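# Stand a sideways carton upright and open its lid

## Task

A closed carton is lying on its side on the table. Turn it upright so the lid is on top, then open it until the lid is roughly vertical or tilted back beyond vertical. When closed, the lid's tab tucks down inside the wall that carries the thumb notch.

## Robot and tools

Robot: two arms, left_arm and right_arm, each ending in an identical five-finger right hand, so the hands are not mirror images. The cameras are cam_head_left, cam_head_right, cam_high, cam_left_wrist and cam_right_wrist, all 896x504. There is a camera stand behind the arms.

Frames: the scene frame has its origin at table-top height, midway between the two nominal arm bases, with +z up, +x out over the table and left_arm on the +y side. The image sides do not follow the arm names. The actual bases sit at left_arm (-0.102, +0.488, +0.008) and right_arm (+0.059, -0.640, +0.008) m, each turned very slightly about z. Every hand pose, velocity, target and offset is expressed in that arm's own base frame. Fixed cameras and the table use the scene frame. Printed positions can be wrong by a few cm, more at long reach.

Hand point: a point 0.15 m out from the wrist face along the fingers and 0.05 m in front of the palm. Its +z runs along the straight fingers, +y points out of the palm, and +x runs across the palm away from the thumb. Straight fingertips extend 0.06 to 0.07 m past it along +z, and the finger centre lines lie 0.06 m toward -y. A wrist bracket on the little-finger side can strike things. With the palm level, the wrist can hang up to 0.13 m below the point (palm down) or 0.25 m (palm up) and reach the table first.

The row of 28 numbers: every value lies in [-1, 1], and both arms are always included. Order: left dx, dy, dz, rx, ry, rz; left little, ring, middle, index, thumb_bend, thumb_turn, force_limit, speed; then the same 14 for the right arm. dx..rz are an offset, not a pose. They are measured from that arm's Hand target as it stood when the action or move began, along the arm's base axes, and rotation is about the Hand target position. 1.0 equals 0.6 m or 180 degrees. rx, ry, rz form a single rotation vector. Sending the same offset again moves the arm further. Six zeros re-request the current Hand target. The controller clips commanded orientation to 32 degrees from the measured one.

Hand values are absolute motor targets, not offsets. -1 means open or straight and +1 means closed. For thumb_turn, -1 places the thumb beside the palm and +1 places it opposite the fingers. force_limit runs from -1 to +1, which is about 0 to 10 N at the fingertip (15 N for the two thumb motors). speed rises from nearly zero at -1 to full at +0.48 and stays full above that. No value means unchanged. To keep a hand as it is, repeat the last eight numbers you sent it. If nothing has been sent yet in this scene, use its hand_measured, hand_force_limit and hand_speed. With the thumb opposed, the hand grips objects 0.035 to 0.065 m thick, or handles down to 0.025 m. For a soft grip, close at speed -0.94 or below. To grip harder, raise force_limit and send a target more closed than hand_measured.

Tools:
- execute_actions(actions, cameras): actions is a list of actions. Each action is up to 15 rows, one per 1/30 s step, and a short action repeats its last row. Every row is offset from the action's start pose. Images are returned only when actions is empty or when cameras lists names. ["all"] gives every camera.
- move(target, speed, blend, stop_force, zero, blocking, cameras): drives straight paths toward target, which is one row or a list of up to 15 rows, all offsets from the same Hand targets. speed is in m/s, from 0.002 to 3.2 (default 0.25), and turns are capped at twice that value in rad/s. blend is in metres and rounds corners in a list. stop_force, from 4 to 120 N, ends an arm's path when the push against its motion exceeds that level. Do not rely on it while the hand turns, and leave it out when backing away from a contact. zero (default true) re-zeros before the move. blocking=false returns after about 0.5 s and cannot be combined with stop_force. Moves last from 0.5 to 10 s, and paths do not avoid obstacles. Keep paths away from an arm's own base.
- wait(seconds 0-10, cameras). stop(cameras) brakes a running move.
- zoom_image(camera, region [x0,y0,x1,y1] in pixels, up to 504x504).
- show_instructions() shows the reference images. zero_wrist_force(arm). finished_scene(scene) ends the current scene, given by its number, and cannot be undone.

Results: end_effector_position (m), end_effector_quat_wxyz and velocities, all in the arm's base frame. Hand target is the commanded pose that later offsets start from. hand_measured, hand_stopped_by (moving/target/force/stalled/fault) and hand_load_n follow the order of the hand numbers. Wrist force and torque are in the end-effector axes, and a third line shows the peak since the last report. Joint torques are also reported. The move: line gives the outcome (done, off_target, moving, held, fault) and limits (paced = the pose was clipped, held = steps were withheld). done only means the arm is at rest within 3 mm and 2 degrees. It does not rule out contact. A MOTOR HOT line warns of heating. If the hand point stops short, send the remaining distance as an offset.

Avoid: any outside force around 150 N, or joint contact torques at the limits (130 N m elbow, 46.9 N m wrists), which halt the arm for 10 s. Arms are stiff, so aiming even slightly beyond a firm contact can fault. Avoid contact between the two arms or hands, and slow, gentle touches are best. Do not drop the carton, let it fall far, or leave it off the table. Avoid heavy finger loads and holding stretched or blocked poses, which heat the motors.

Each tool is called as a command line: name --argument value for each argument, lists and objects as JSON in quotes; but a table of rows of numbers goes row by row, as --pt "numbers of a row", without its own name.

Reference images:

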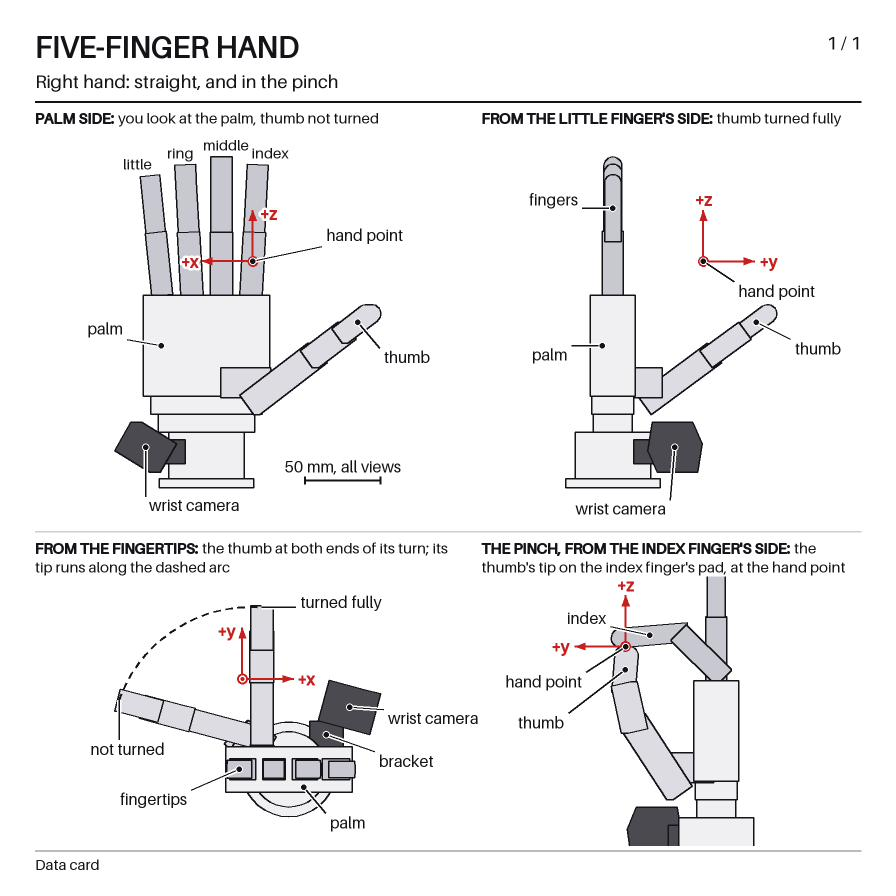

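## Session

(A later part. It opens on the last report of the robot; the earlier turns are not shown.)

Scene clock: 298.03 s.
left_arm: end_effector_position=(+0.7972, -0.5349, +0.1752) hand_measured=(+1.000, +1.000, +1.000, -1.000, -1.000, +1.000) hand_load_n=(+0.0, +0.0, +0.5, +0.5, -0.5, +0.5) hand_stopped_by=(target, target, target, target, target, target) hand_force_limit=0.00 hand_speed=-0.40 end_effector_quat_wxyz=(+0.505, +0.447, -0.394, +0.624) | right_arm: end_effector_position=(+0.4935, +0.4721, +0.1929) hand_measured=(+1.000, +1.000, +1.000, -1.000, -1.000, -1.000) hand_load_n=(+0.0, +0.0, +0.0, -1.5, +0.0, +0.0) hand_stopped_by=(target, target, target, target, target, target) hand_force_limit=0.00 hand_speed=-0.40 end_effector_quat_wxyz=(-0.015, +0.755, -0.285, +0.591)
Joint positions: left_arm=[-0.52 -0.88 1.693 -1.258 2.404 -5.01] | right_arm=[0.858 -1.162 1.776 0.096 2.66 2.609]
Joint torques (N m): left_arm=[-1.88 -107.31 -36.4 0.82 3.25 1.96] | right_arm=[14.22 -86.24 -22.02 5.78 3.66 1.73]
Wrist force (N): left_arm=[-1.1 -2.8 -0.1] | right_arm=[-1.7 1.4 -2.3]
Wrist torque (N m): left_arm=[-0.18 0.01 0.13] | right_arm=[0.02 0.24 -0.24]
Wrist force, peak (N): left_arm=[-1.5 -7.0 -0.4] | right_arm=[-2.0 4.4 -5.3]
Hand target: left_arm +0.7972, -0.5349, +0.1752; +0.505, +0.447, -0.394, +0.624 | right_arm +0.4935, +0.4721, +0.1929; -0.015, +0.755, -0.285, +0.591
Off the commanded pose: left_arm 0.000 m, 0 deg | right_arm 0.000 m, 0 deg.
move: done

move --target '[0,0,-0.055,0,0,0,1,1,1,-1,-1,1,0,-0.4,0,0,-0.055,0,0,0,1,1,1,-1,-1,-1,0,-0.4]' --speed 0.01 --stop_force 4 --cameras '["cam_high","cam_left_wrist"]'

zoom_image --camera "cam_high" --region '[360, 130, 560, 300]'

Scene clock: 303.00 s.
left_arm: end_effector_position=(+0.7972, -0.5349, +0.1421) hand_measured=(+1.000, +1.000, +1.000, -1.000, -1.000, +1.000) hand_load_n=(+0.0, +0.0, +0.0, +0.5, +0.5, +0.0) hand_stopped_by=(target, target, target, target, target, target) hand_force_limit=0.00 hand_speed=-0.40 end_effector_quat_wxyz=(+0.505, +0.447, -0.394, +0.624) | right_arm: end_effector_position=(+0.4934, +0.4721, +0.1598) hand_measured=(+1.000, +1.000, +1.000, -1.000, -1.000, -1.000) hand_load_n=(+0.0, +0.0, +0.0, -1.5, +0.0, +0.0) hand_stopped_by=(target, target, target, target, target, target) hand_force_limit=0.00 hand_speed=-0.40 end_effector_quat_wxyz=(-0.015, +0.755, -0.285, +0.591)
Joint positions: left_arm=[-0.52 -0.84 1.697 -1.302 2.403 -5.01] | right_arm=[0.858 -1.128 1.797 0.042 2.66 2.609]
Joint torques (N m): left_arm=[-1.51 -101.9 -20.25 -0.58 -0.46 0.89] | right_arm=[10.04 -82.61 -30.06 4.54 2.81 0.86]
Wrist force (N): left_arm=[-1.3 -3.2 0.1] | right_arm=[-1.2 1.4 -2.6]
Wrist torque (N m): left_arm=[-0.21 0.04 0.11] | right_arm=[0.02 0.17 -0.22]
Wrist force, peak (N): left_arm=[-1.8 -3.4 0.0] | right_arm=[-1.5 2.4 -3.0]
Hand target: left_arm +0.7972, -0.5349, +0.1422; +0.505, +0.447, -0.394, +0.624 | right_arm +0.4935, +0.4721, +0.1599; -0.015, +0.755, -0.285, +0.591
Off the commanded pose: left_arm 0.000 m, 0 deg | right_arm 0.000 m, 0 deg.
move: done
Images, in order (width x height): cam_high 896x504, cam_left_wrist 896x504.

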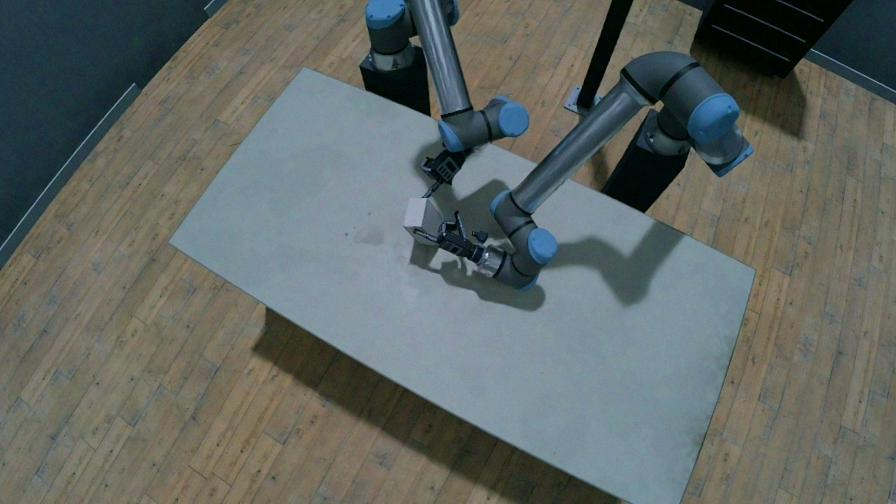

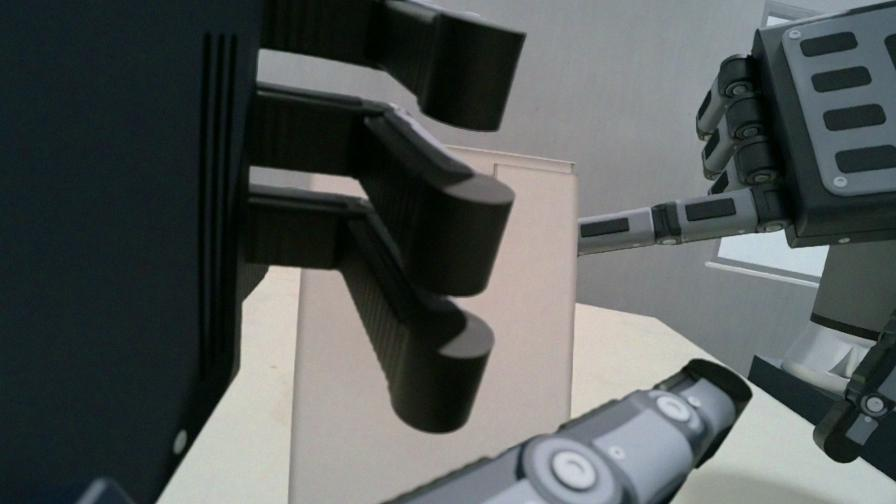

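Scaled by 2.520 from the camera's 896x504 image, which has a finer 1280x720 frame.

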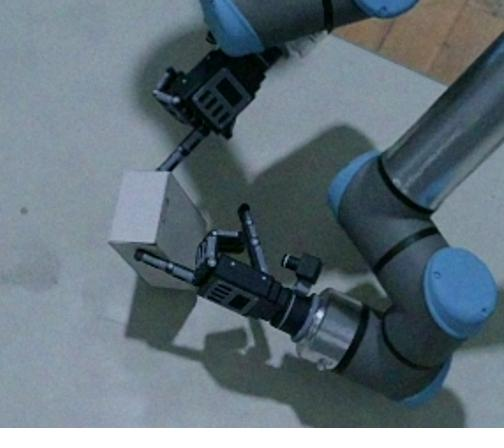

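move --target '[0,0,-0.03,0,0,0,1,1,1,-1,-1,1,0,-0.4,0,0,-0.03,0,0,0,1,1,1,-1,-1,-1,0,-0.4]' --speed 0.008 --stop_force 4 --cameras '["cam_high","cam_left_wrist"]'

zoom_image --camera "cam_high" --region '[360, 130, 560, 300]'

Scene clock: 306.83 s.
left_arm: end_effector_position=(+0.7972, -0.5349, +0.1241) hand_measured=(+1.000, +1.000, +1.000, -1.000, -1.000, +1.000) hand_load_n=(+0.0, +0.0, +0.0, +0.5, +0.0, +0.0) hand_stopped_by=(target, target, target, target, target, target) hand_force_limit=0.00 hand_speed=-0.40 end_effector_quat_wxyz=(+0.505, +0.447, -0.394, +0.624) | right_arm: end_effector_position=(+0.4935, +0.4721, +0.1418) hand_measured=(+1.000, +1.000, +1.000, -1.000, -1.000, -1.000) hand_load_n=(+0.0, +0.0, +0.0, +0.0, +0.0, +0.0) hand_stopped_by=(target, target, target, target, target, target) hand_force_limit=0.00 hand_speed=-0.40 end_effector_quat_wxyz=(-0.015, +0.755, -0.285, +0.591)
Joint positions: left_arm=[-0.52 -0.817 1.698 -1.326 2.403 -5.01] | right_arm=[0.858 -1.109 1.807 0.013 2.66 2.609]
Joint torques (N m): left_arm=[-2.34 -102.64 -19.66 -1.23 -0.5 0.9] | right_arm=[8.08 -78.39 -25.56 4.44 1.69 0.99]
Wrist force (N): left_arm=[-0.9 -1.5 0.3] | right_arm=[-0.9 0.7 -1.5]
Wrist torque (N m): left_arm=[-0.34 0.04 0.14] | right_arm=[0.09 0.25 -0.17]
Wrist force, peak (N): left_arm=[-1.7 -3.6 0.2] | right_arm=[-1.9 2.1 -3.1]
Hand target: left_arm +0.7972, -0.5349, +0.1242; +0.505, +0.447, -0.394, +0.624 | right_arm +0.4935, +0.4721, +0.1419; -0.015, +0.755, -0.285, +0.591
Off the commanded pose: left_arm 0.000 m, 0 deg | right_arm 0.000 m, 0 deg.
move: done
Images, in order (width x height): cam_high 896x504, cam_left_wrist 896x504.

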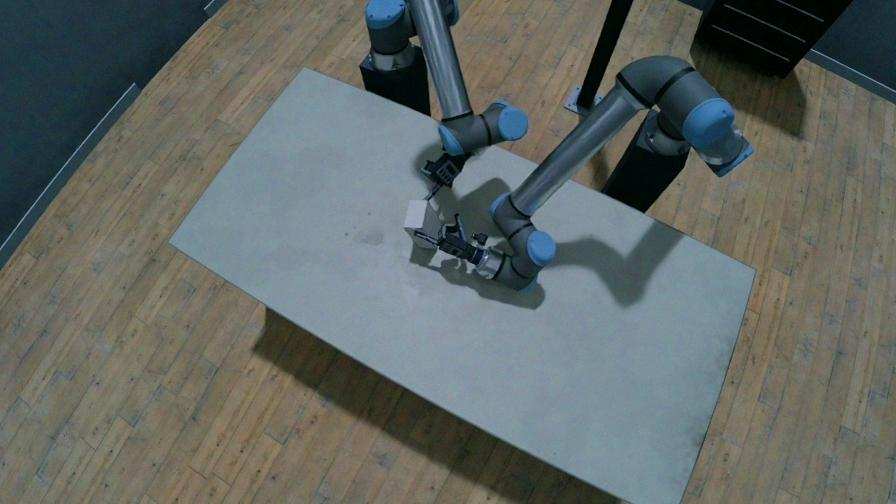

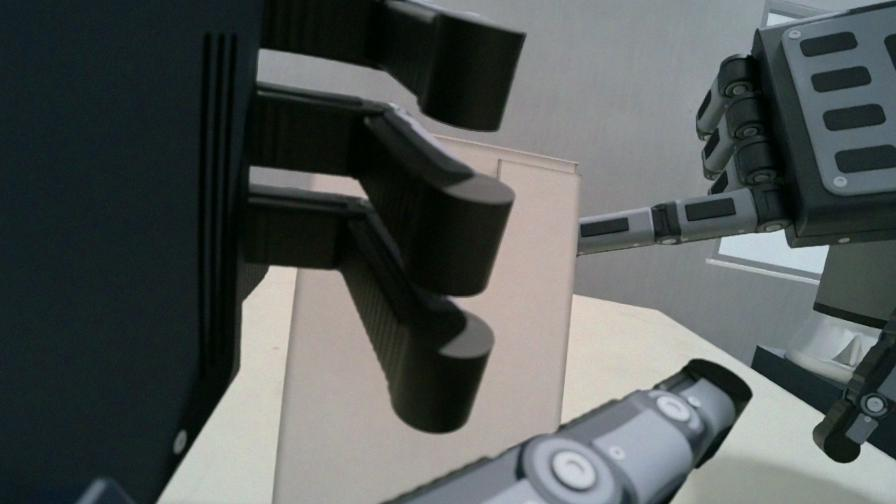

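Scaled by 2.520 from the camera's 896x504 image, which has a finer 1280x720 frame.

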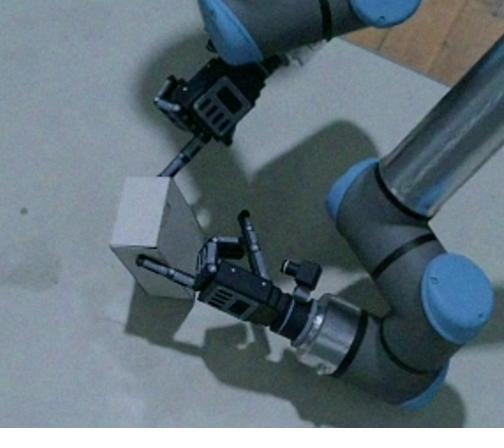

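execute_actions --actions '[]'

zoom_image --camera "cam_head_right" --region '[420, 150, 600, 300]'

zoom_image --camera "cam_high" --region '[390, 170, 470, 270]'

Scene clock: 310.80 s.
left_arm: end_effector_position=(+0.7972, -0.5349, +0.1242) hand_measured=(+1.000, +1.000, +1.000, -1.000, -1.000, +1.000) hand_load_n=(+0.0, +0.0, +0.0, +0.0, +0.0, +0.0) hand_stopped_by=(target, target, target, target, target, target) hand_force_limit=0.00 hand_speed=-0.40 end_effector_quat_wxyz=(+0.505, +0.447, -0.394, +0.624) | right_arm: end_effector_position=(+0.4935, +0.4721, +0.1419) hand_measured=(+1.000, +1.000, +1.000, -1.000, -1.000, -1.000) hand_load_n=(+0.0, +0.0, +0.0, -0.5, +0.0, +0.0) hand_stopped_by=(target, target, target, target, target, target) hand_force_limit=0.00 hand_speed=-0.40 end_effector_quat_wxyz=(-0.015, +0.755, -0.285, +0.591)
Joint positions: left_arm=[-0.52 -0.817 1.698 -1.325 2.403 -5.01] | right_arm=[0.858 -1.109 1.807 0.013 2.66 2.609]
Joint velocities: within noise
Joint torques (N m): left_arm=[-1.2 -109.32 -29.47 0.24 -0.19 0.6] | right_arm=[5.3 -89.99 -39.33 5.88 0.93 -0.26]
Wrist force (N): left_arm=[-1.2 -1.7 0.1] | right_arm=[-1.5 0.9 -1.3]
Wrist torque (N m): left_arm=[-0.34 0.07 0.11] | right_arm=[0.11 0.27 -0.20]
Wrist force, peak (N): left_arm=[-1.2 -2.0 0.4] | right_arm=[-1.6 1.2 -1.7]
Hand target: left_arm +0.7972, -0.5349, +0.1242; +0.505, +0.447, -0.394, +0.624 | right_arm +0.4935, +0.4721, +0.1419; -0.015, +0.755, -0.285, +0.591
Off the commanded pose: left_arm 0.000 m, 0 deg | right_arm 0.000 m, 0 deg.

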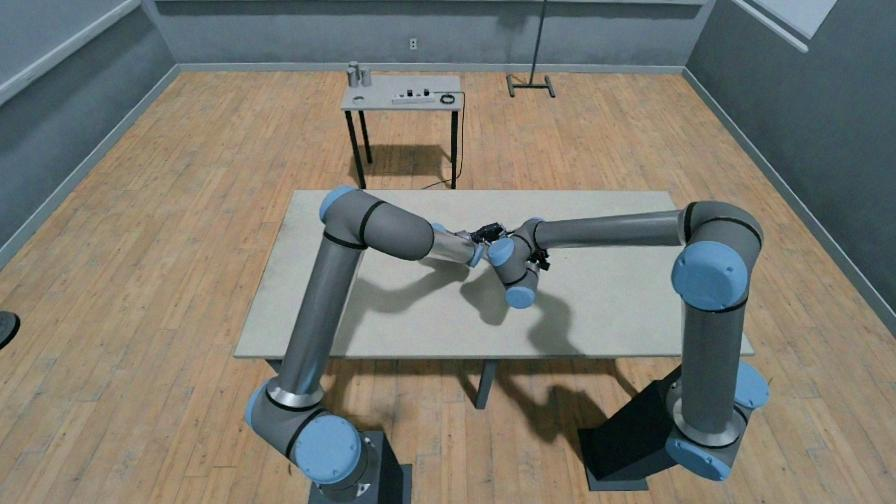

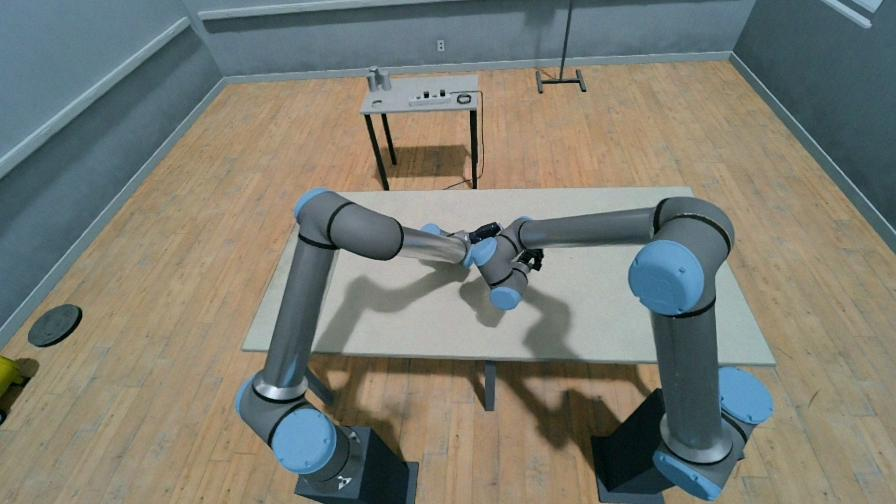

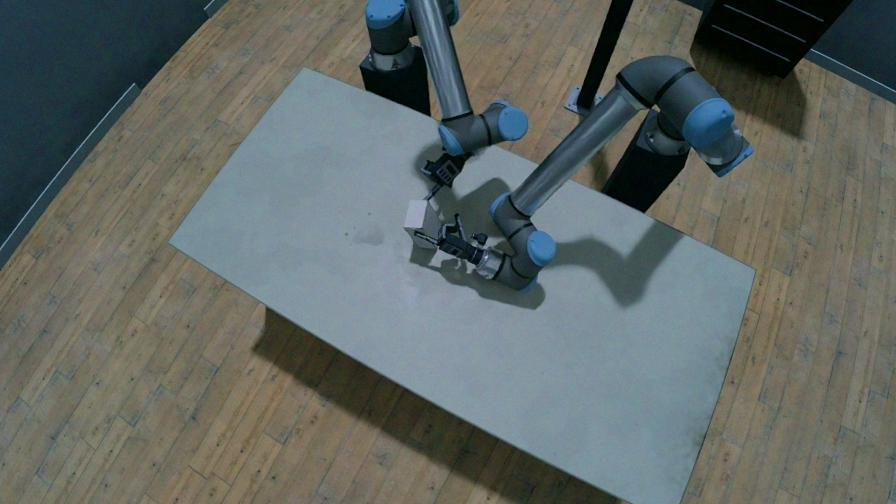

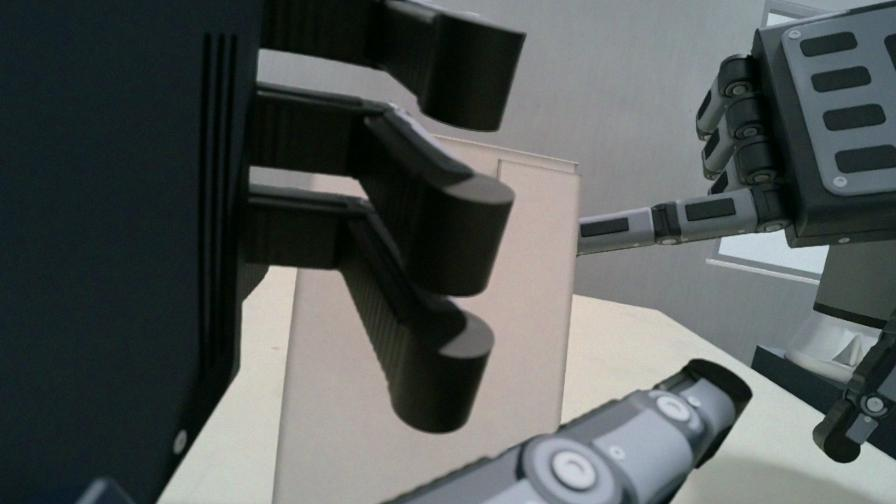

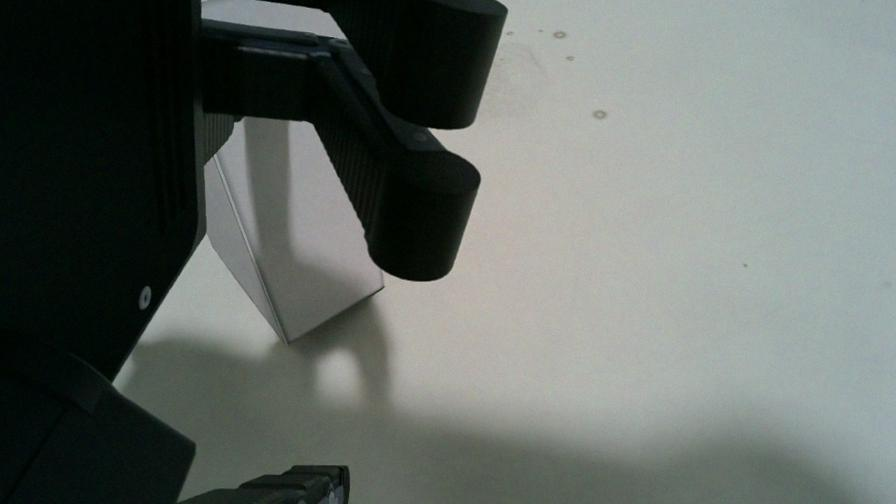

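Scaled by 2.800 from the camera's 896x504 image, which has a finer 1280x720 frame.

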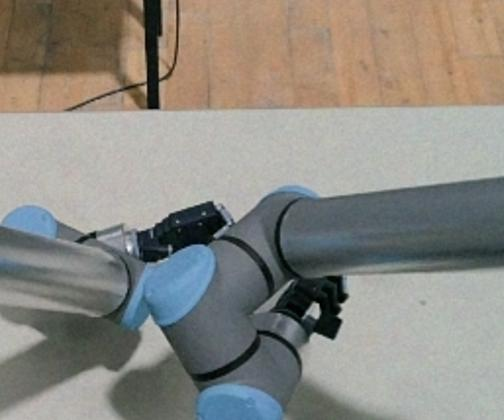

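Scaled by 5.040 from the camera's 896x504 image, which has a finer 1280x720 frame.

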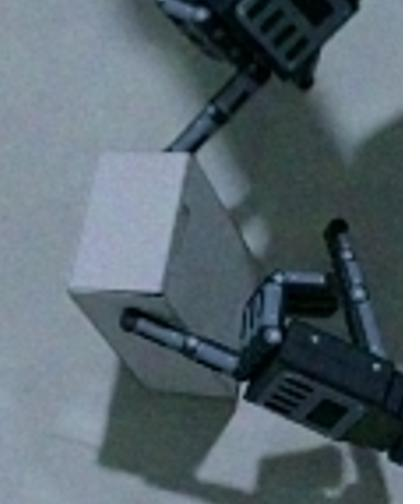

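move --target '[0.04757,0.01542,0,0,0,0,1,1,1,-1,-1,1,0,-0.4,-0.04774,-0.01487,0,0,0,0,1,1,1,-1,-1,-1,0,-0.4]' --speed 0.02 --cameras '["cam_high","cam_left_wrist","cam_right_wrist"]'

zoom_image --camera "cam_high" --region '[390, 170, 490, 270]'

Scene clock: 314.97 s.
left_arm: end_effector_position=(+0.8259, -0.5256, +0.1241) hand_measured=(+1.000, +1.000, +1.000, -1.000, -1.000, +1.000) hand_load_n=(-0.5, +0.0, +0.0, +0.0, +0.0, +0.0) hand_stopped_by=(target, target, target, target, target, target) hand_force_limit=0.00 hand_speed=-0.40 end_effector_quat_wxyz=(+0.505, +0.447, -0.394, +0.624) | right_arm: end_effector_position=(+0.4646, +0.4631, +0.1419) hand_measured=(+1.000, +1.000, +1.000, -1.000, -1.000, -1.000) hand_load_n=(+0.0, +0.0, +0.0, +0.0, +0.0, +0.0) hand_stopped_by=(target, target, target, target, target, target) hand_force_limit=0.00 hand_speed=-0.40 end_effector_quat_wxyz=(-0.015, +0.755, -0.285, +0.591)
Joint positions: left_arm=[-0.494 -0.791 1.644 -1.31 2.427 -5.027] | right_arm=[0.884 -1.129 1.845 0.028 2.68 2.647]
Joint torques (N m): left_arm=[-6.7 -102.6 -19.97 -1.04 -0.06 0.38] | right_arm=[-5.69 -68.51 -36.03 4.02 1.41 -0.92]
Wrist force (N): left_arm=[-1.3 -0.8 0.5] | right_arm=[-1.8 0.5 -1.0]
Wrist torque (N m): left_arm=[-0.31 0.02 0.18] | right_arm=[0.10 0.32 -0.22]
Wrist force, peak (N): left_arm=[-1.3 -1.8 0.3] | right_arm=[-1.8 0.8 -1.7]
Hand target: left_arm +0.8258, -0.5256, +0.1242; +0.505, +0.447, -0.394, +0.624 | right_arm +0.4648, +0.4632, +0.1419; -0.015, +0.755, -0.285, +0.591
Off the commanded pose: left_arm 0.000 m, 0 deg | right_arm 0.000 m, 0 deg.
move: done
Images, in order (width x height): cam_high 896x504, cam_left_wrist 896x504, cam_right_wrist 896x504.

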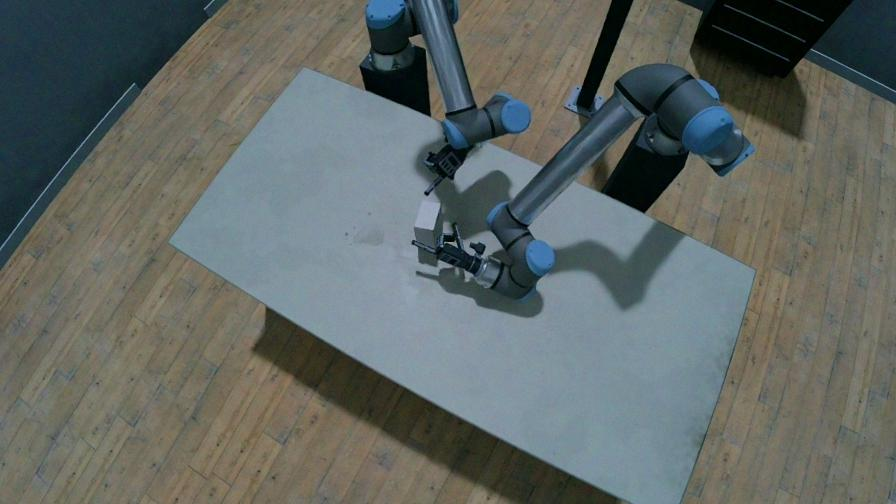

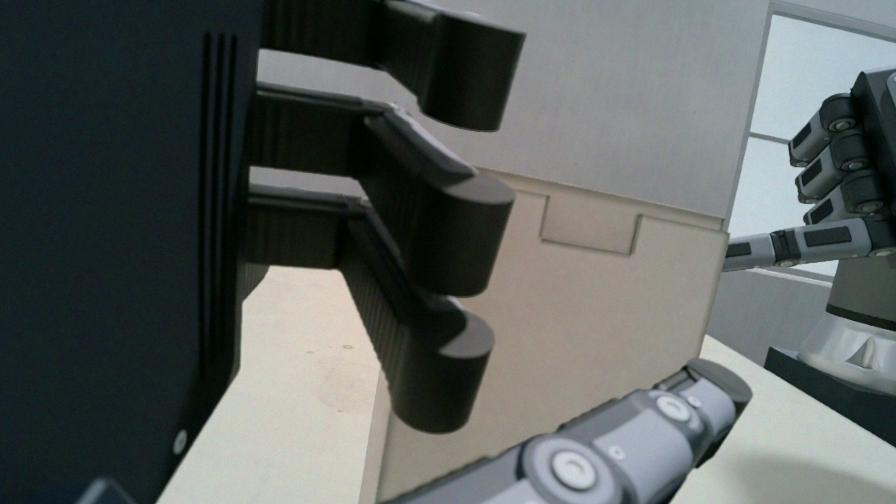

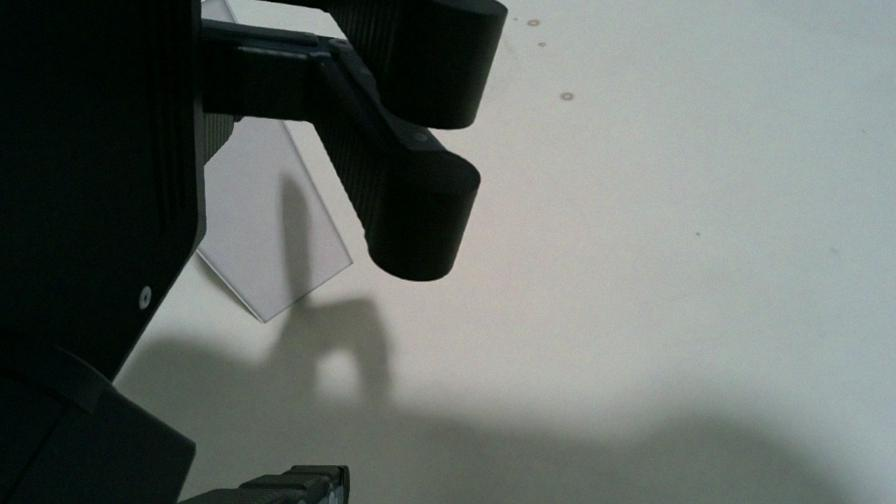

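Scaled by 5.040 from the camera's 896x504 image, which has a finer 1280x720 frame.

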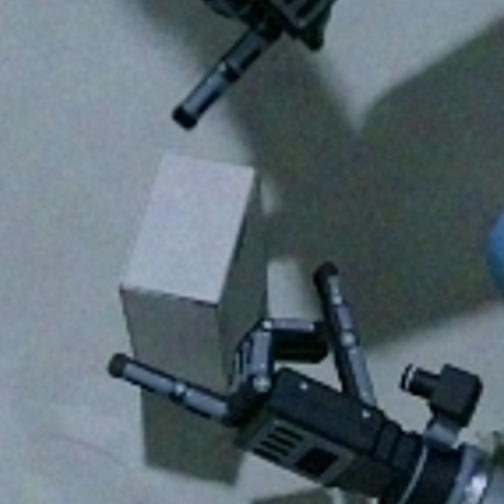

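move --target '[-0.0137,0.2584,0.05,0,0,0,1,1,1,-1,-1,1,0,-0.4,-0.1591,-0.0496,0.1667,0,0,0,1,1,1,-1,-1,-1,0,-0.4]' --speed 0.2 --cameras '["cam_high","cam_left_wrist","cam_right_wrist","cam_head_left","cam_head_right"]'

zoom_image --camera "cam_high" --region '[390, 170, 490, 270]'

zoom_image --camera "cam_left_wrist" --region '[400, 100, 800, 504]'

Scene clock: 323.77 s.
left_arm: end_effector_position=(+0.8175, -0.3706, +0.1543) hand_measured=(+1.000, +1.000, +1.000, -1.000, -1.000, +1.000) hand_load_n=(+0.0, +0.0, +0.0, +0.0, +0.0, +0.5) hand_stopped_by=(target, target, target, target, target, target) hand_force_limit=0.00 hand_speed=-0.40 end_effector_quat_wxyz=(+0.505, +0.447, -0.394, +0.624) | right_arm: end_effector_position=(+0.3693, +0.4334, +0.2419) hand_measured=(+1.000, +1.000, +1.000, -1.000, -1.000, -1.000) hand_load_n=(+0.0, +0.0, +0.0, +0.0, +0.0, +0.0) hand_stopped_by=(target, target, target, target, target, target) hand_force_limit=0.00 hand_speed=-0.40 end_effector_quat_wxyz=(-0.015, +0.755, -0.285, +0.591)
Joint positions: left_arm=[-0.328 -0.877 1.76 -1.45 2.572 -5.162] | right_arm=[0.986 -1.286 1.887 0.307 2.749 2.828]
Joint torques (N m): left_arm=[4.06 -70.8 -36.98 0.7 -4.28 0.82] | right_arm=[-10.23 -50.35 -40.48 0.38 -1.3 -0.45]
Wrist force (N): left_arm=[-1.8 -1.0 0.1] | right_arm=[-1.1 -0.2 -0.6]
Wrist torque (N m): left_arm=[-0.32 0.09 0.08] | right_arm=[-0.03 0.20 -0.06]
Wrist force, peak (N): left_arm=[-2.5 -0.2 2.7] | right_arm=[-2.7 0.6 -0.4]
Hand target: left_arm +0.8175, -0.3706, +0.1542; +0.505, +0.447, -0.394, +0.624 | right_arm +0.3694, +0.4335, +0.2419; -0.015, +0.755, -0.285, +0.591
Off the commanded pose: left_arm 0.000 m, 0 deg | right_arm 0.000 m, 0 deg.
move: done

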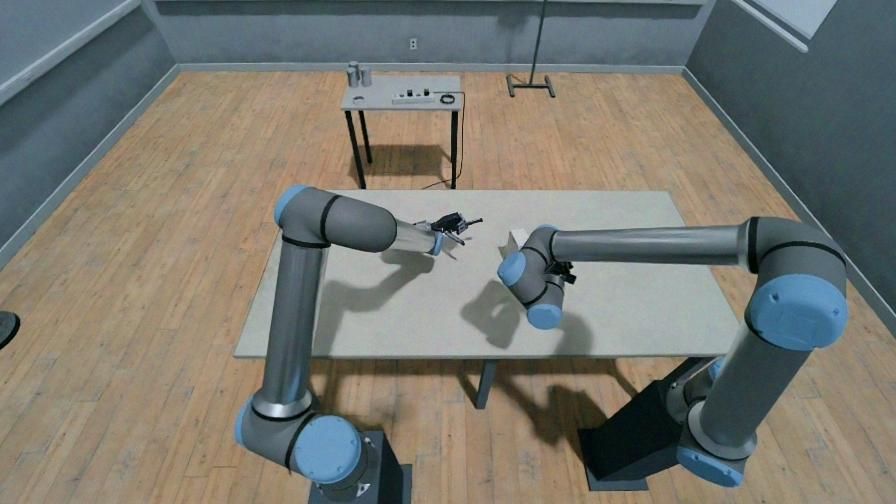

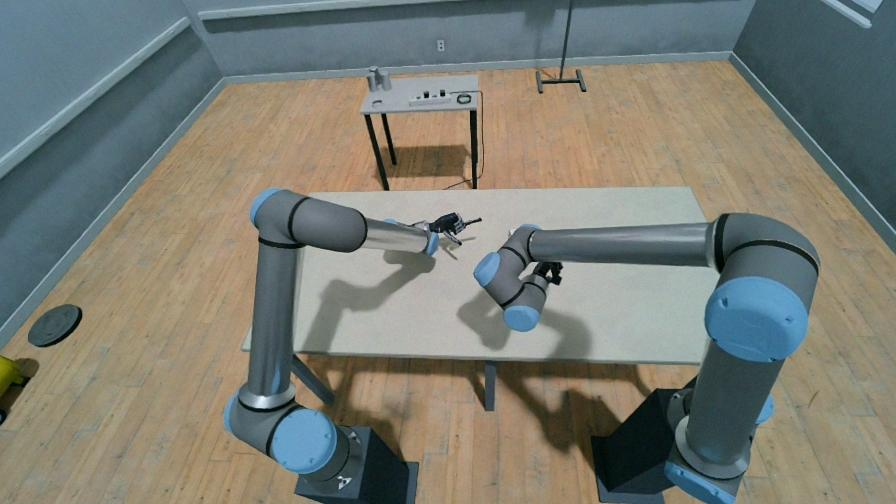

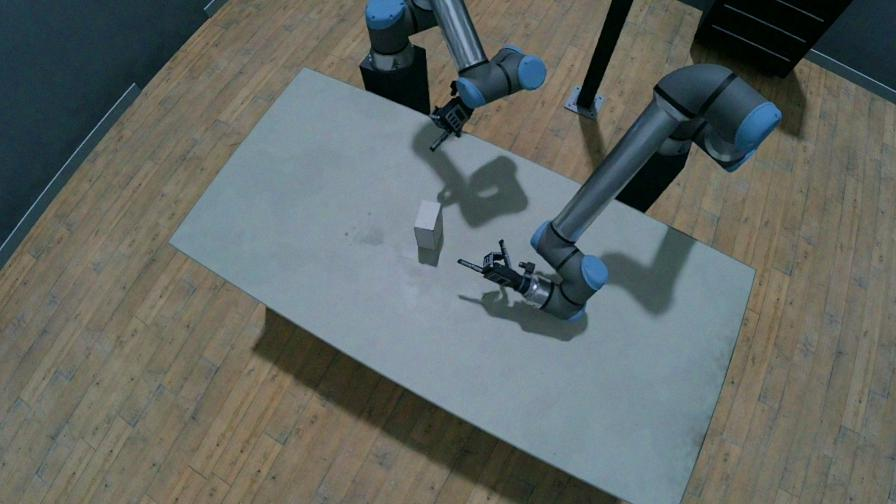

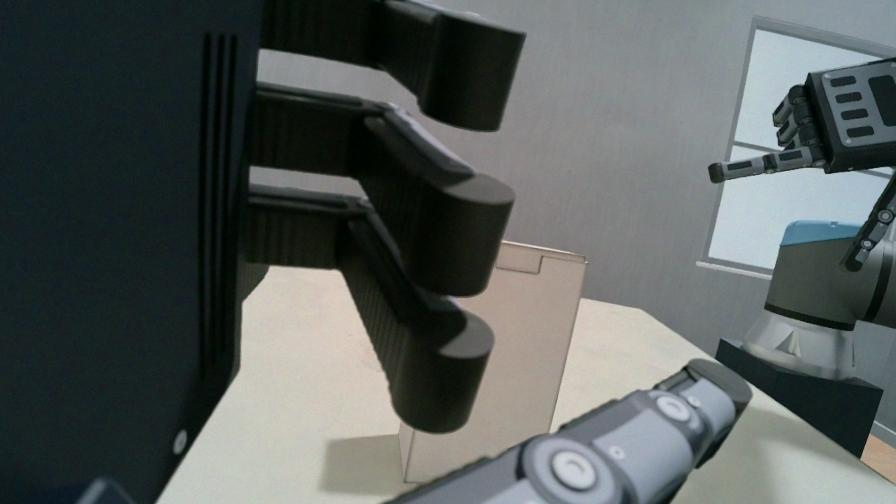

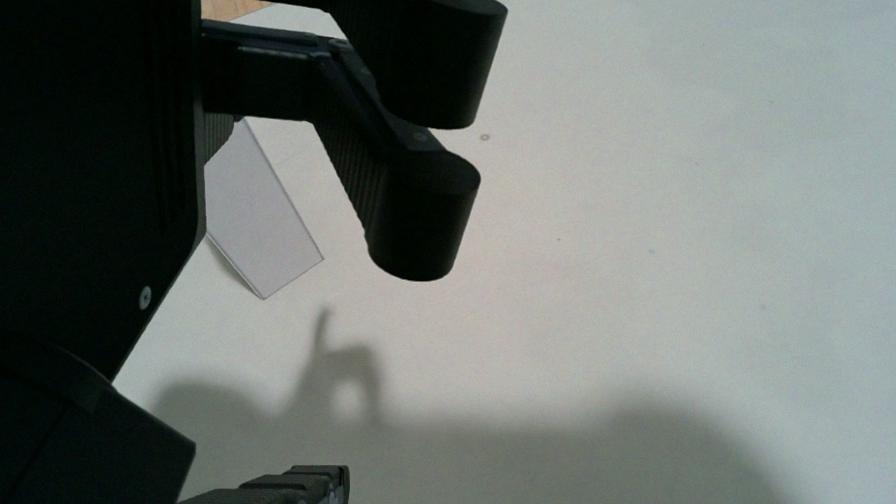

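Scaled by 5.040 from the camera's 896x504 image, which has a finer 1280x720 frame.

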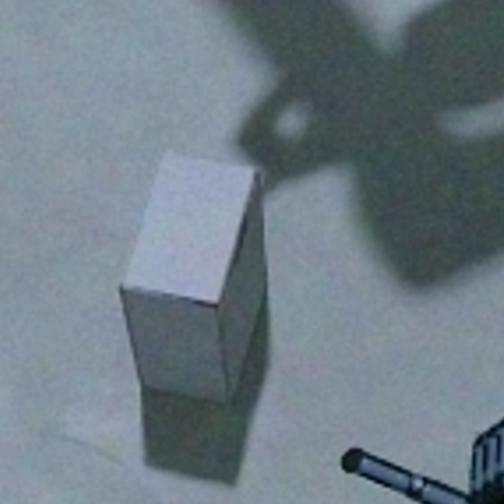

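Scaled by 1.248 from the camera's 896x504 image, which has a finer 1280x720 frame.

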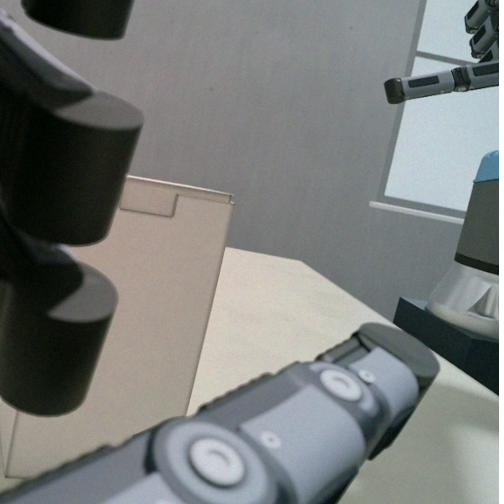

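zoom_image --camera "cam_left_wrist" --region '[490, 220, 610, 320]'

zoom_image --camera "cam_left_wrist" --region '[380, 400, 580, 504]'

Scaled by 4.200 from the camera's 896x504 image, which has a finer 1280x720 frame.

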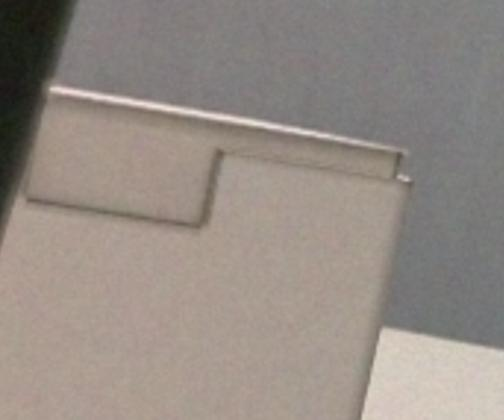

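Scaled by 2.520 from the camera's 896x504 image, which has a finer 1280x720 frame.

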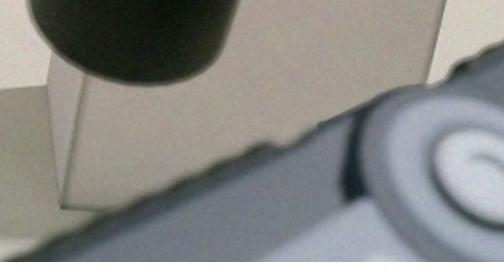

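move --target '[-0.1362,0.0342,0.1428,0.3914,-0.4061,-0.1032,1,1,1,-1,-1,1,0,-0.4,0.186,0.0675,-0.1365,-0.1235,-0.046,0.2287,-0.8,-0.8,-0.8,-0.8,-1,1,0,0]' --speed 0.25 --cameras '["cam_high","cam_left_wrist","cam_right_wrist"]'

zoom_image --camera "cam_high" --region '[370, 120, 530, 270]'

Scene clock: 348.77 s.
left_arm: end_effector_position=(+0.7357, -0.3501, +0.2399) hand_measured=(+1.000, +1.000, +1.000, -1.000, -1.000, +1.000) hand_load_n=(+0.0, +0.0, +0.0, +0.0, +0.0, +0.0) hand_stopped_by=(target, target, target, target, target, target) hand_force_limit=0.00 hand_speed=-0.40 end_effector_quat_wxyz=(+0.056, -0.146, +0.922, -0.354) | right_arm: end_effector_position=(+0.4810, +0.4738, +0.1599) hand_measured=(-0.800, -0.800, -0.800, -0.800, -1.000, +1.000) hand_load_n=(+0.0, +0.0, +0.0, +0.0, +0.0, +0.5) hand_stopped_by=(target, target, target, target, target, target) hand_force_limit=0.00 hand_speed=0.00 end_effector_quat_wxyz=(-0.098, +0.752, +0.115, +0.642)
Joint positions: left_arm=[-0.586 -1.162 1.511 0.609 2 -2.609] | right_arm=[0.774 -1.377 2.233 -0.68 2.036 1.65]
Joint torques (N m): left_arm=[2.05 -59.97 -43.26 -1.23 0.75 1.05] | right_arm=[13.7 -59.62 -38.62 2.8 0.88 0.68]
Wrist force (N): left_arm=[-0.8 0.1 0.5] | right_arm=[-2.1 -0.2 -1.4]
Wrist torque (N m): left_arm=[-0.07 0.08 -0.08] | right_arm=[0.02 0.36 -0.25]
Wrist force, peak (N): left_arm=[-2.6 -0.9 0.0] | right_arm=[-2.5 0.0 -1.5]
Hand target: left_arm +0.7358, -0.3501, +0.2399; +0.056, -0.146, +0.922, -0.354 | right_arm +0.4810, +0.4740, +0.1600; -0.098, +0.752, +0.115, +0.642
Off the commanded pose: left_arm 0.000 m, 0 deg | right_arm 0.000 m, 0 deg.
move: done
Images, in order (width x height): cam_high 896x504, cam_left_wrist 896x504, cam_right_wrist 896x504.

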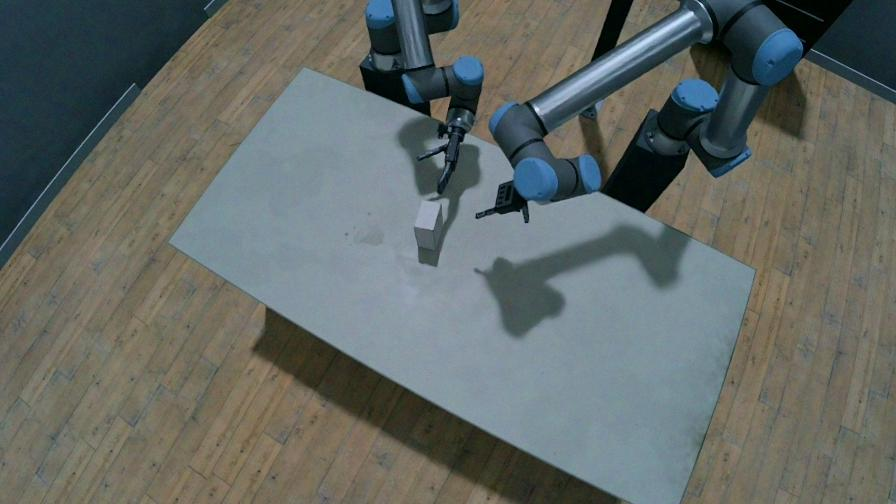

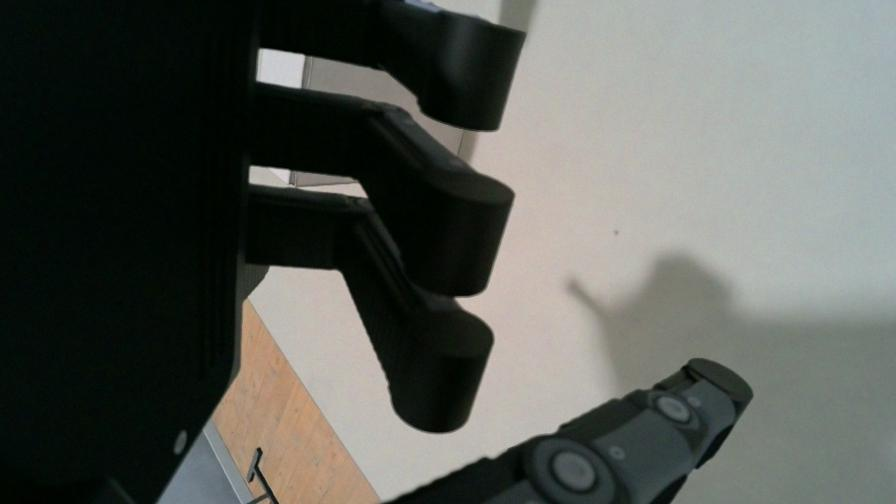

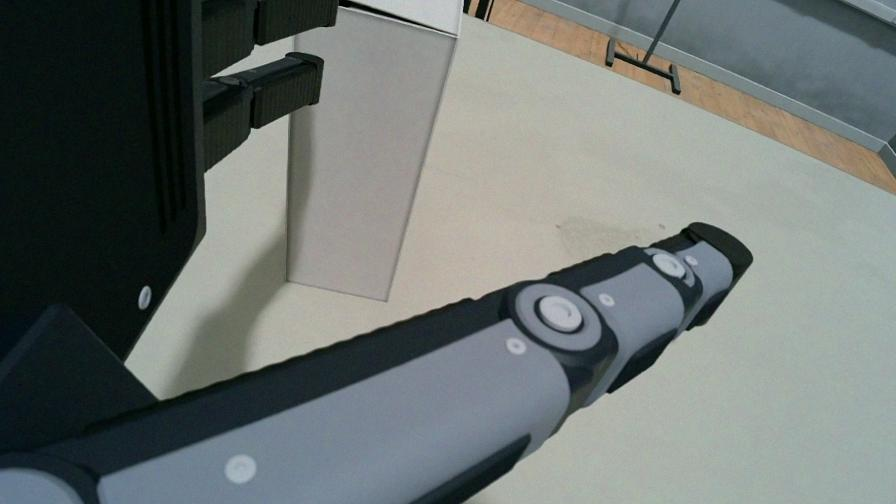

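Scaled by 3.150 from the camera's 896x504 image, which has a finer 1280x720 frame.

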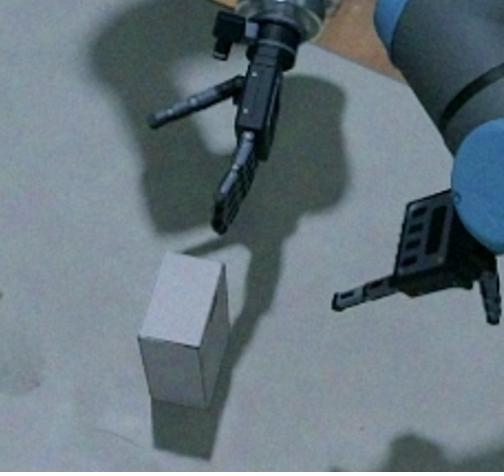

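move --pt "0 0 0 0 0 0 1 1 1 -1 -1 1 0 -0.4 -0.0202 0.0648 -0.23 0 0 0 -0.8 -0.8 -0.8 -0.8 -1 1 0 0" --pt "0 0 0 0 0 0 1 1 1 -1 -1 1 0 -0.4 0.0753 0.0945 -0.23 0 0 0 -0.8 -0.8 -0.8 -0.8 -1 1 0 0" --speed '[0.15,0.06]' --cameras '["cam_high","cam_right_wrist","cam_head_right"]'

zoom_image --camera "cam_high" --region '[370, 120, 530, 270]'

Scene clock: 358.70 s.
left_arm: end_effector_position=(+0.7358, -0.3501, +0.2399) hand_measured=(+1.000, +1.000, +1.000, -1.000, -1.000, +1.000) hand_load_n=(+0.0, +0.0, +0.0, +0.0, +0.0, +0.0) hand_stopped_by=(target, target, target, target, target, target) hand_force_limit=0.00 hand_speed=-0.40 end_effector_quat_wxyz=(+0.056, -0.146, +0.922, -0.354) | right_arm: end_effector_position=(+0.5263, +0.5307, +0.0219) hand_measured=(-0.800, -0.800, -0.800, -0.800, -1.000, +1.000) hand_load_n=(+0.0, +0.0, +0.0, +0.0, +0.0, +0.0) hand_stopped_by=(target, target, target, target, target, target) hand_force_limit=0.00 hand_speed=0.00 end_effector_quat_wxyz=(-0.098, +0.752, +0.115, +0.642) end_effector_velocity=(-0.004, -0.001, -0.001) end_effector_angular_velocity=(-0.002, +0.002, +0.002)
Joint positions: left_arm=[-0.586 -1.162 1.511 0.609 1.999 -2.609] | right_arm=[0.79 -1.063 2.142 -0.901 2.051 1.654]
Joint velocities: left_arm=[within noise] | right_arm=[0.003 -0.002 0.005 0 0.002 0]
Joint torques (N m): left_arm=[13.74 -57.77 -43.76 -0.98 -0.86 1.09] | right_arm=[12.69 -83.12 -9.87 -4.11 2.93 0.35]
Wrist force (N): left_arm=[-0.5 0.3 0.6] | right_arm=[-1.9 0.0 -1.5]
Wrist torque (N m): left_arm=[-0.04 0.02 -0.06] | right_arm=[0.06 0.32 -0.12]
Wrist force, peak (N): left_arm=[-0.8 0.6 0.8] | right_arm=[-2.8 0.2 -2.3]
Hand target: left_arm +0.7358, -0.3501, +0.2399; +0.056, -0.146, +0.922, -0.354 | right_arm +0.5261, +0.5307, +0.0220; -0.098, +0.752, +0.115, +0.642
Off the commanded pose: left_arm 0.000 m, 0 deg | right_arm 0.000 m, 0 deg.
move: done
Images, in order (width x height): cam_head_right 896x504, cam_high 896x504, cam_right_wrist 896x504.

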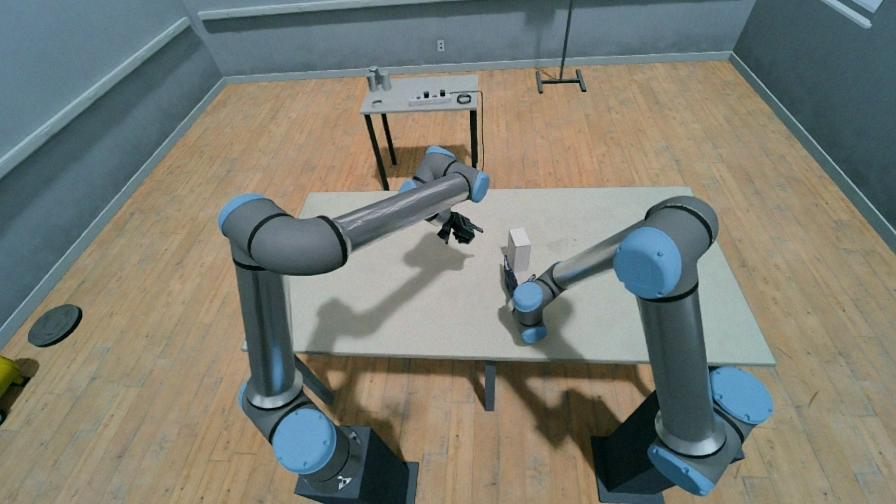

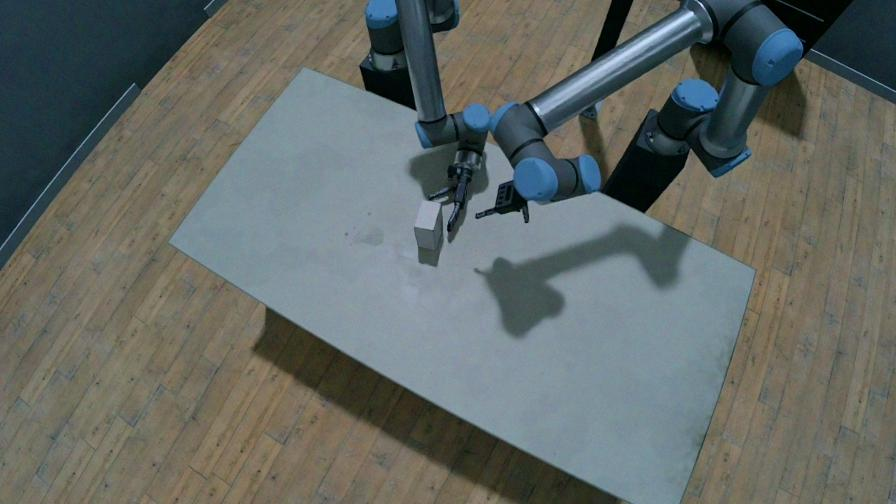

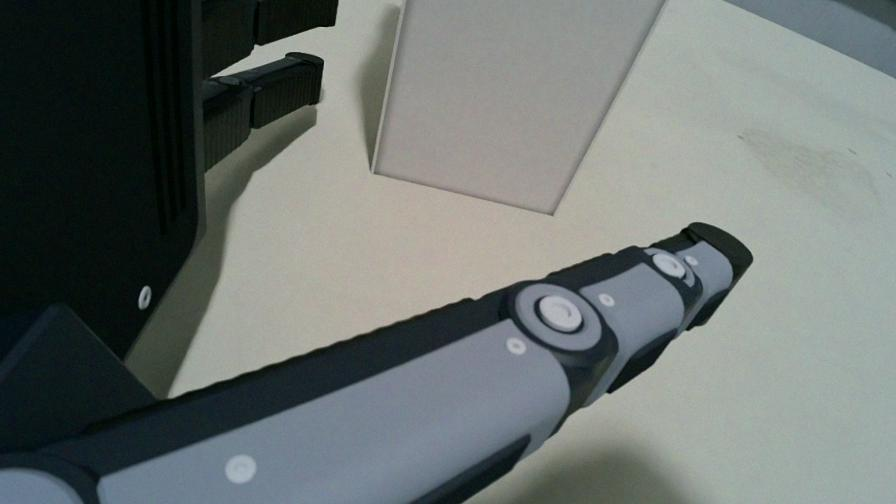

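Scaled by 3.150 from the camera's 896x504 image, which has a finer 1280x720 frame.

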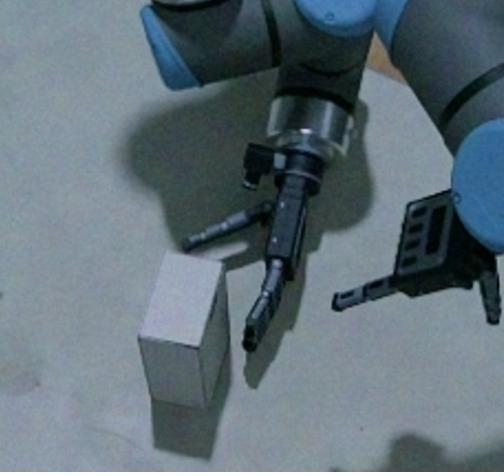

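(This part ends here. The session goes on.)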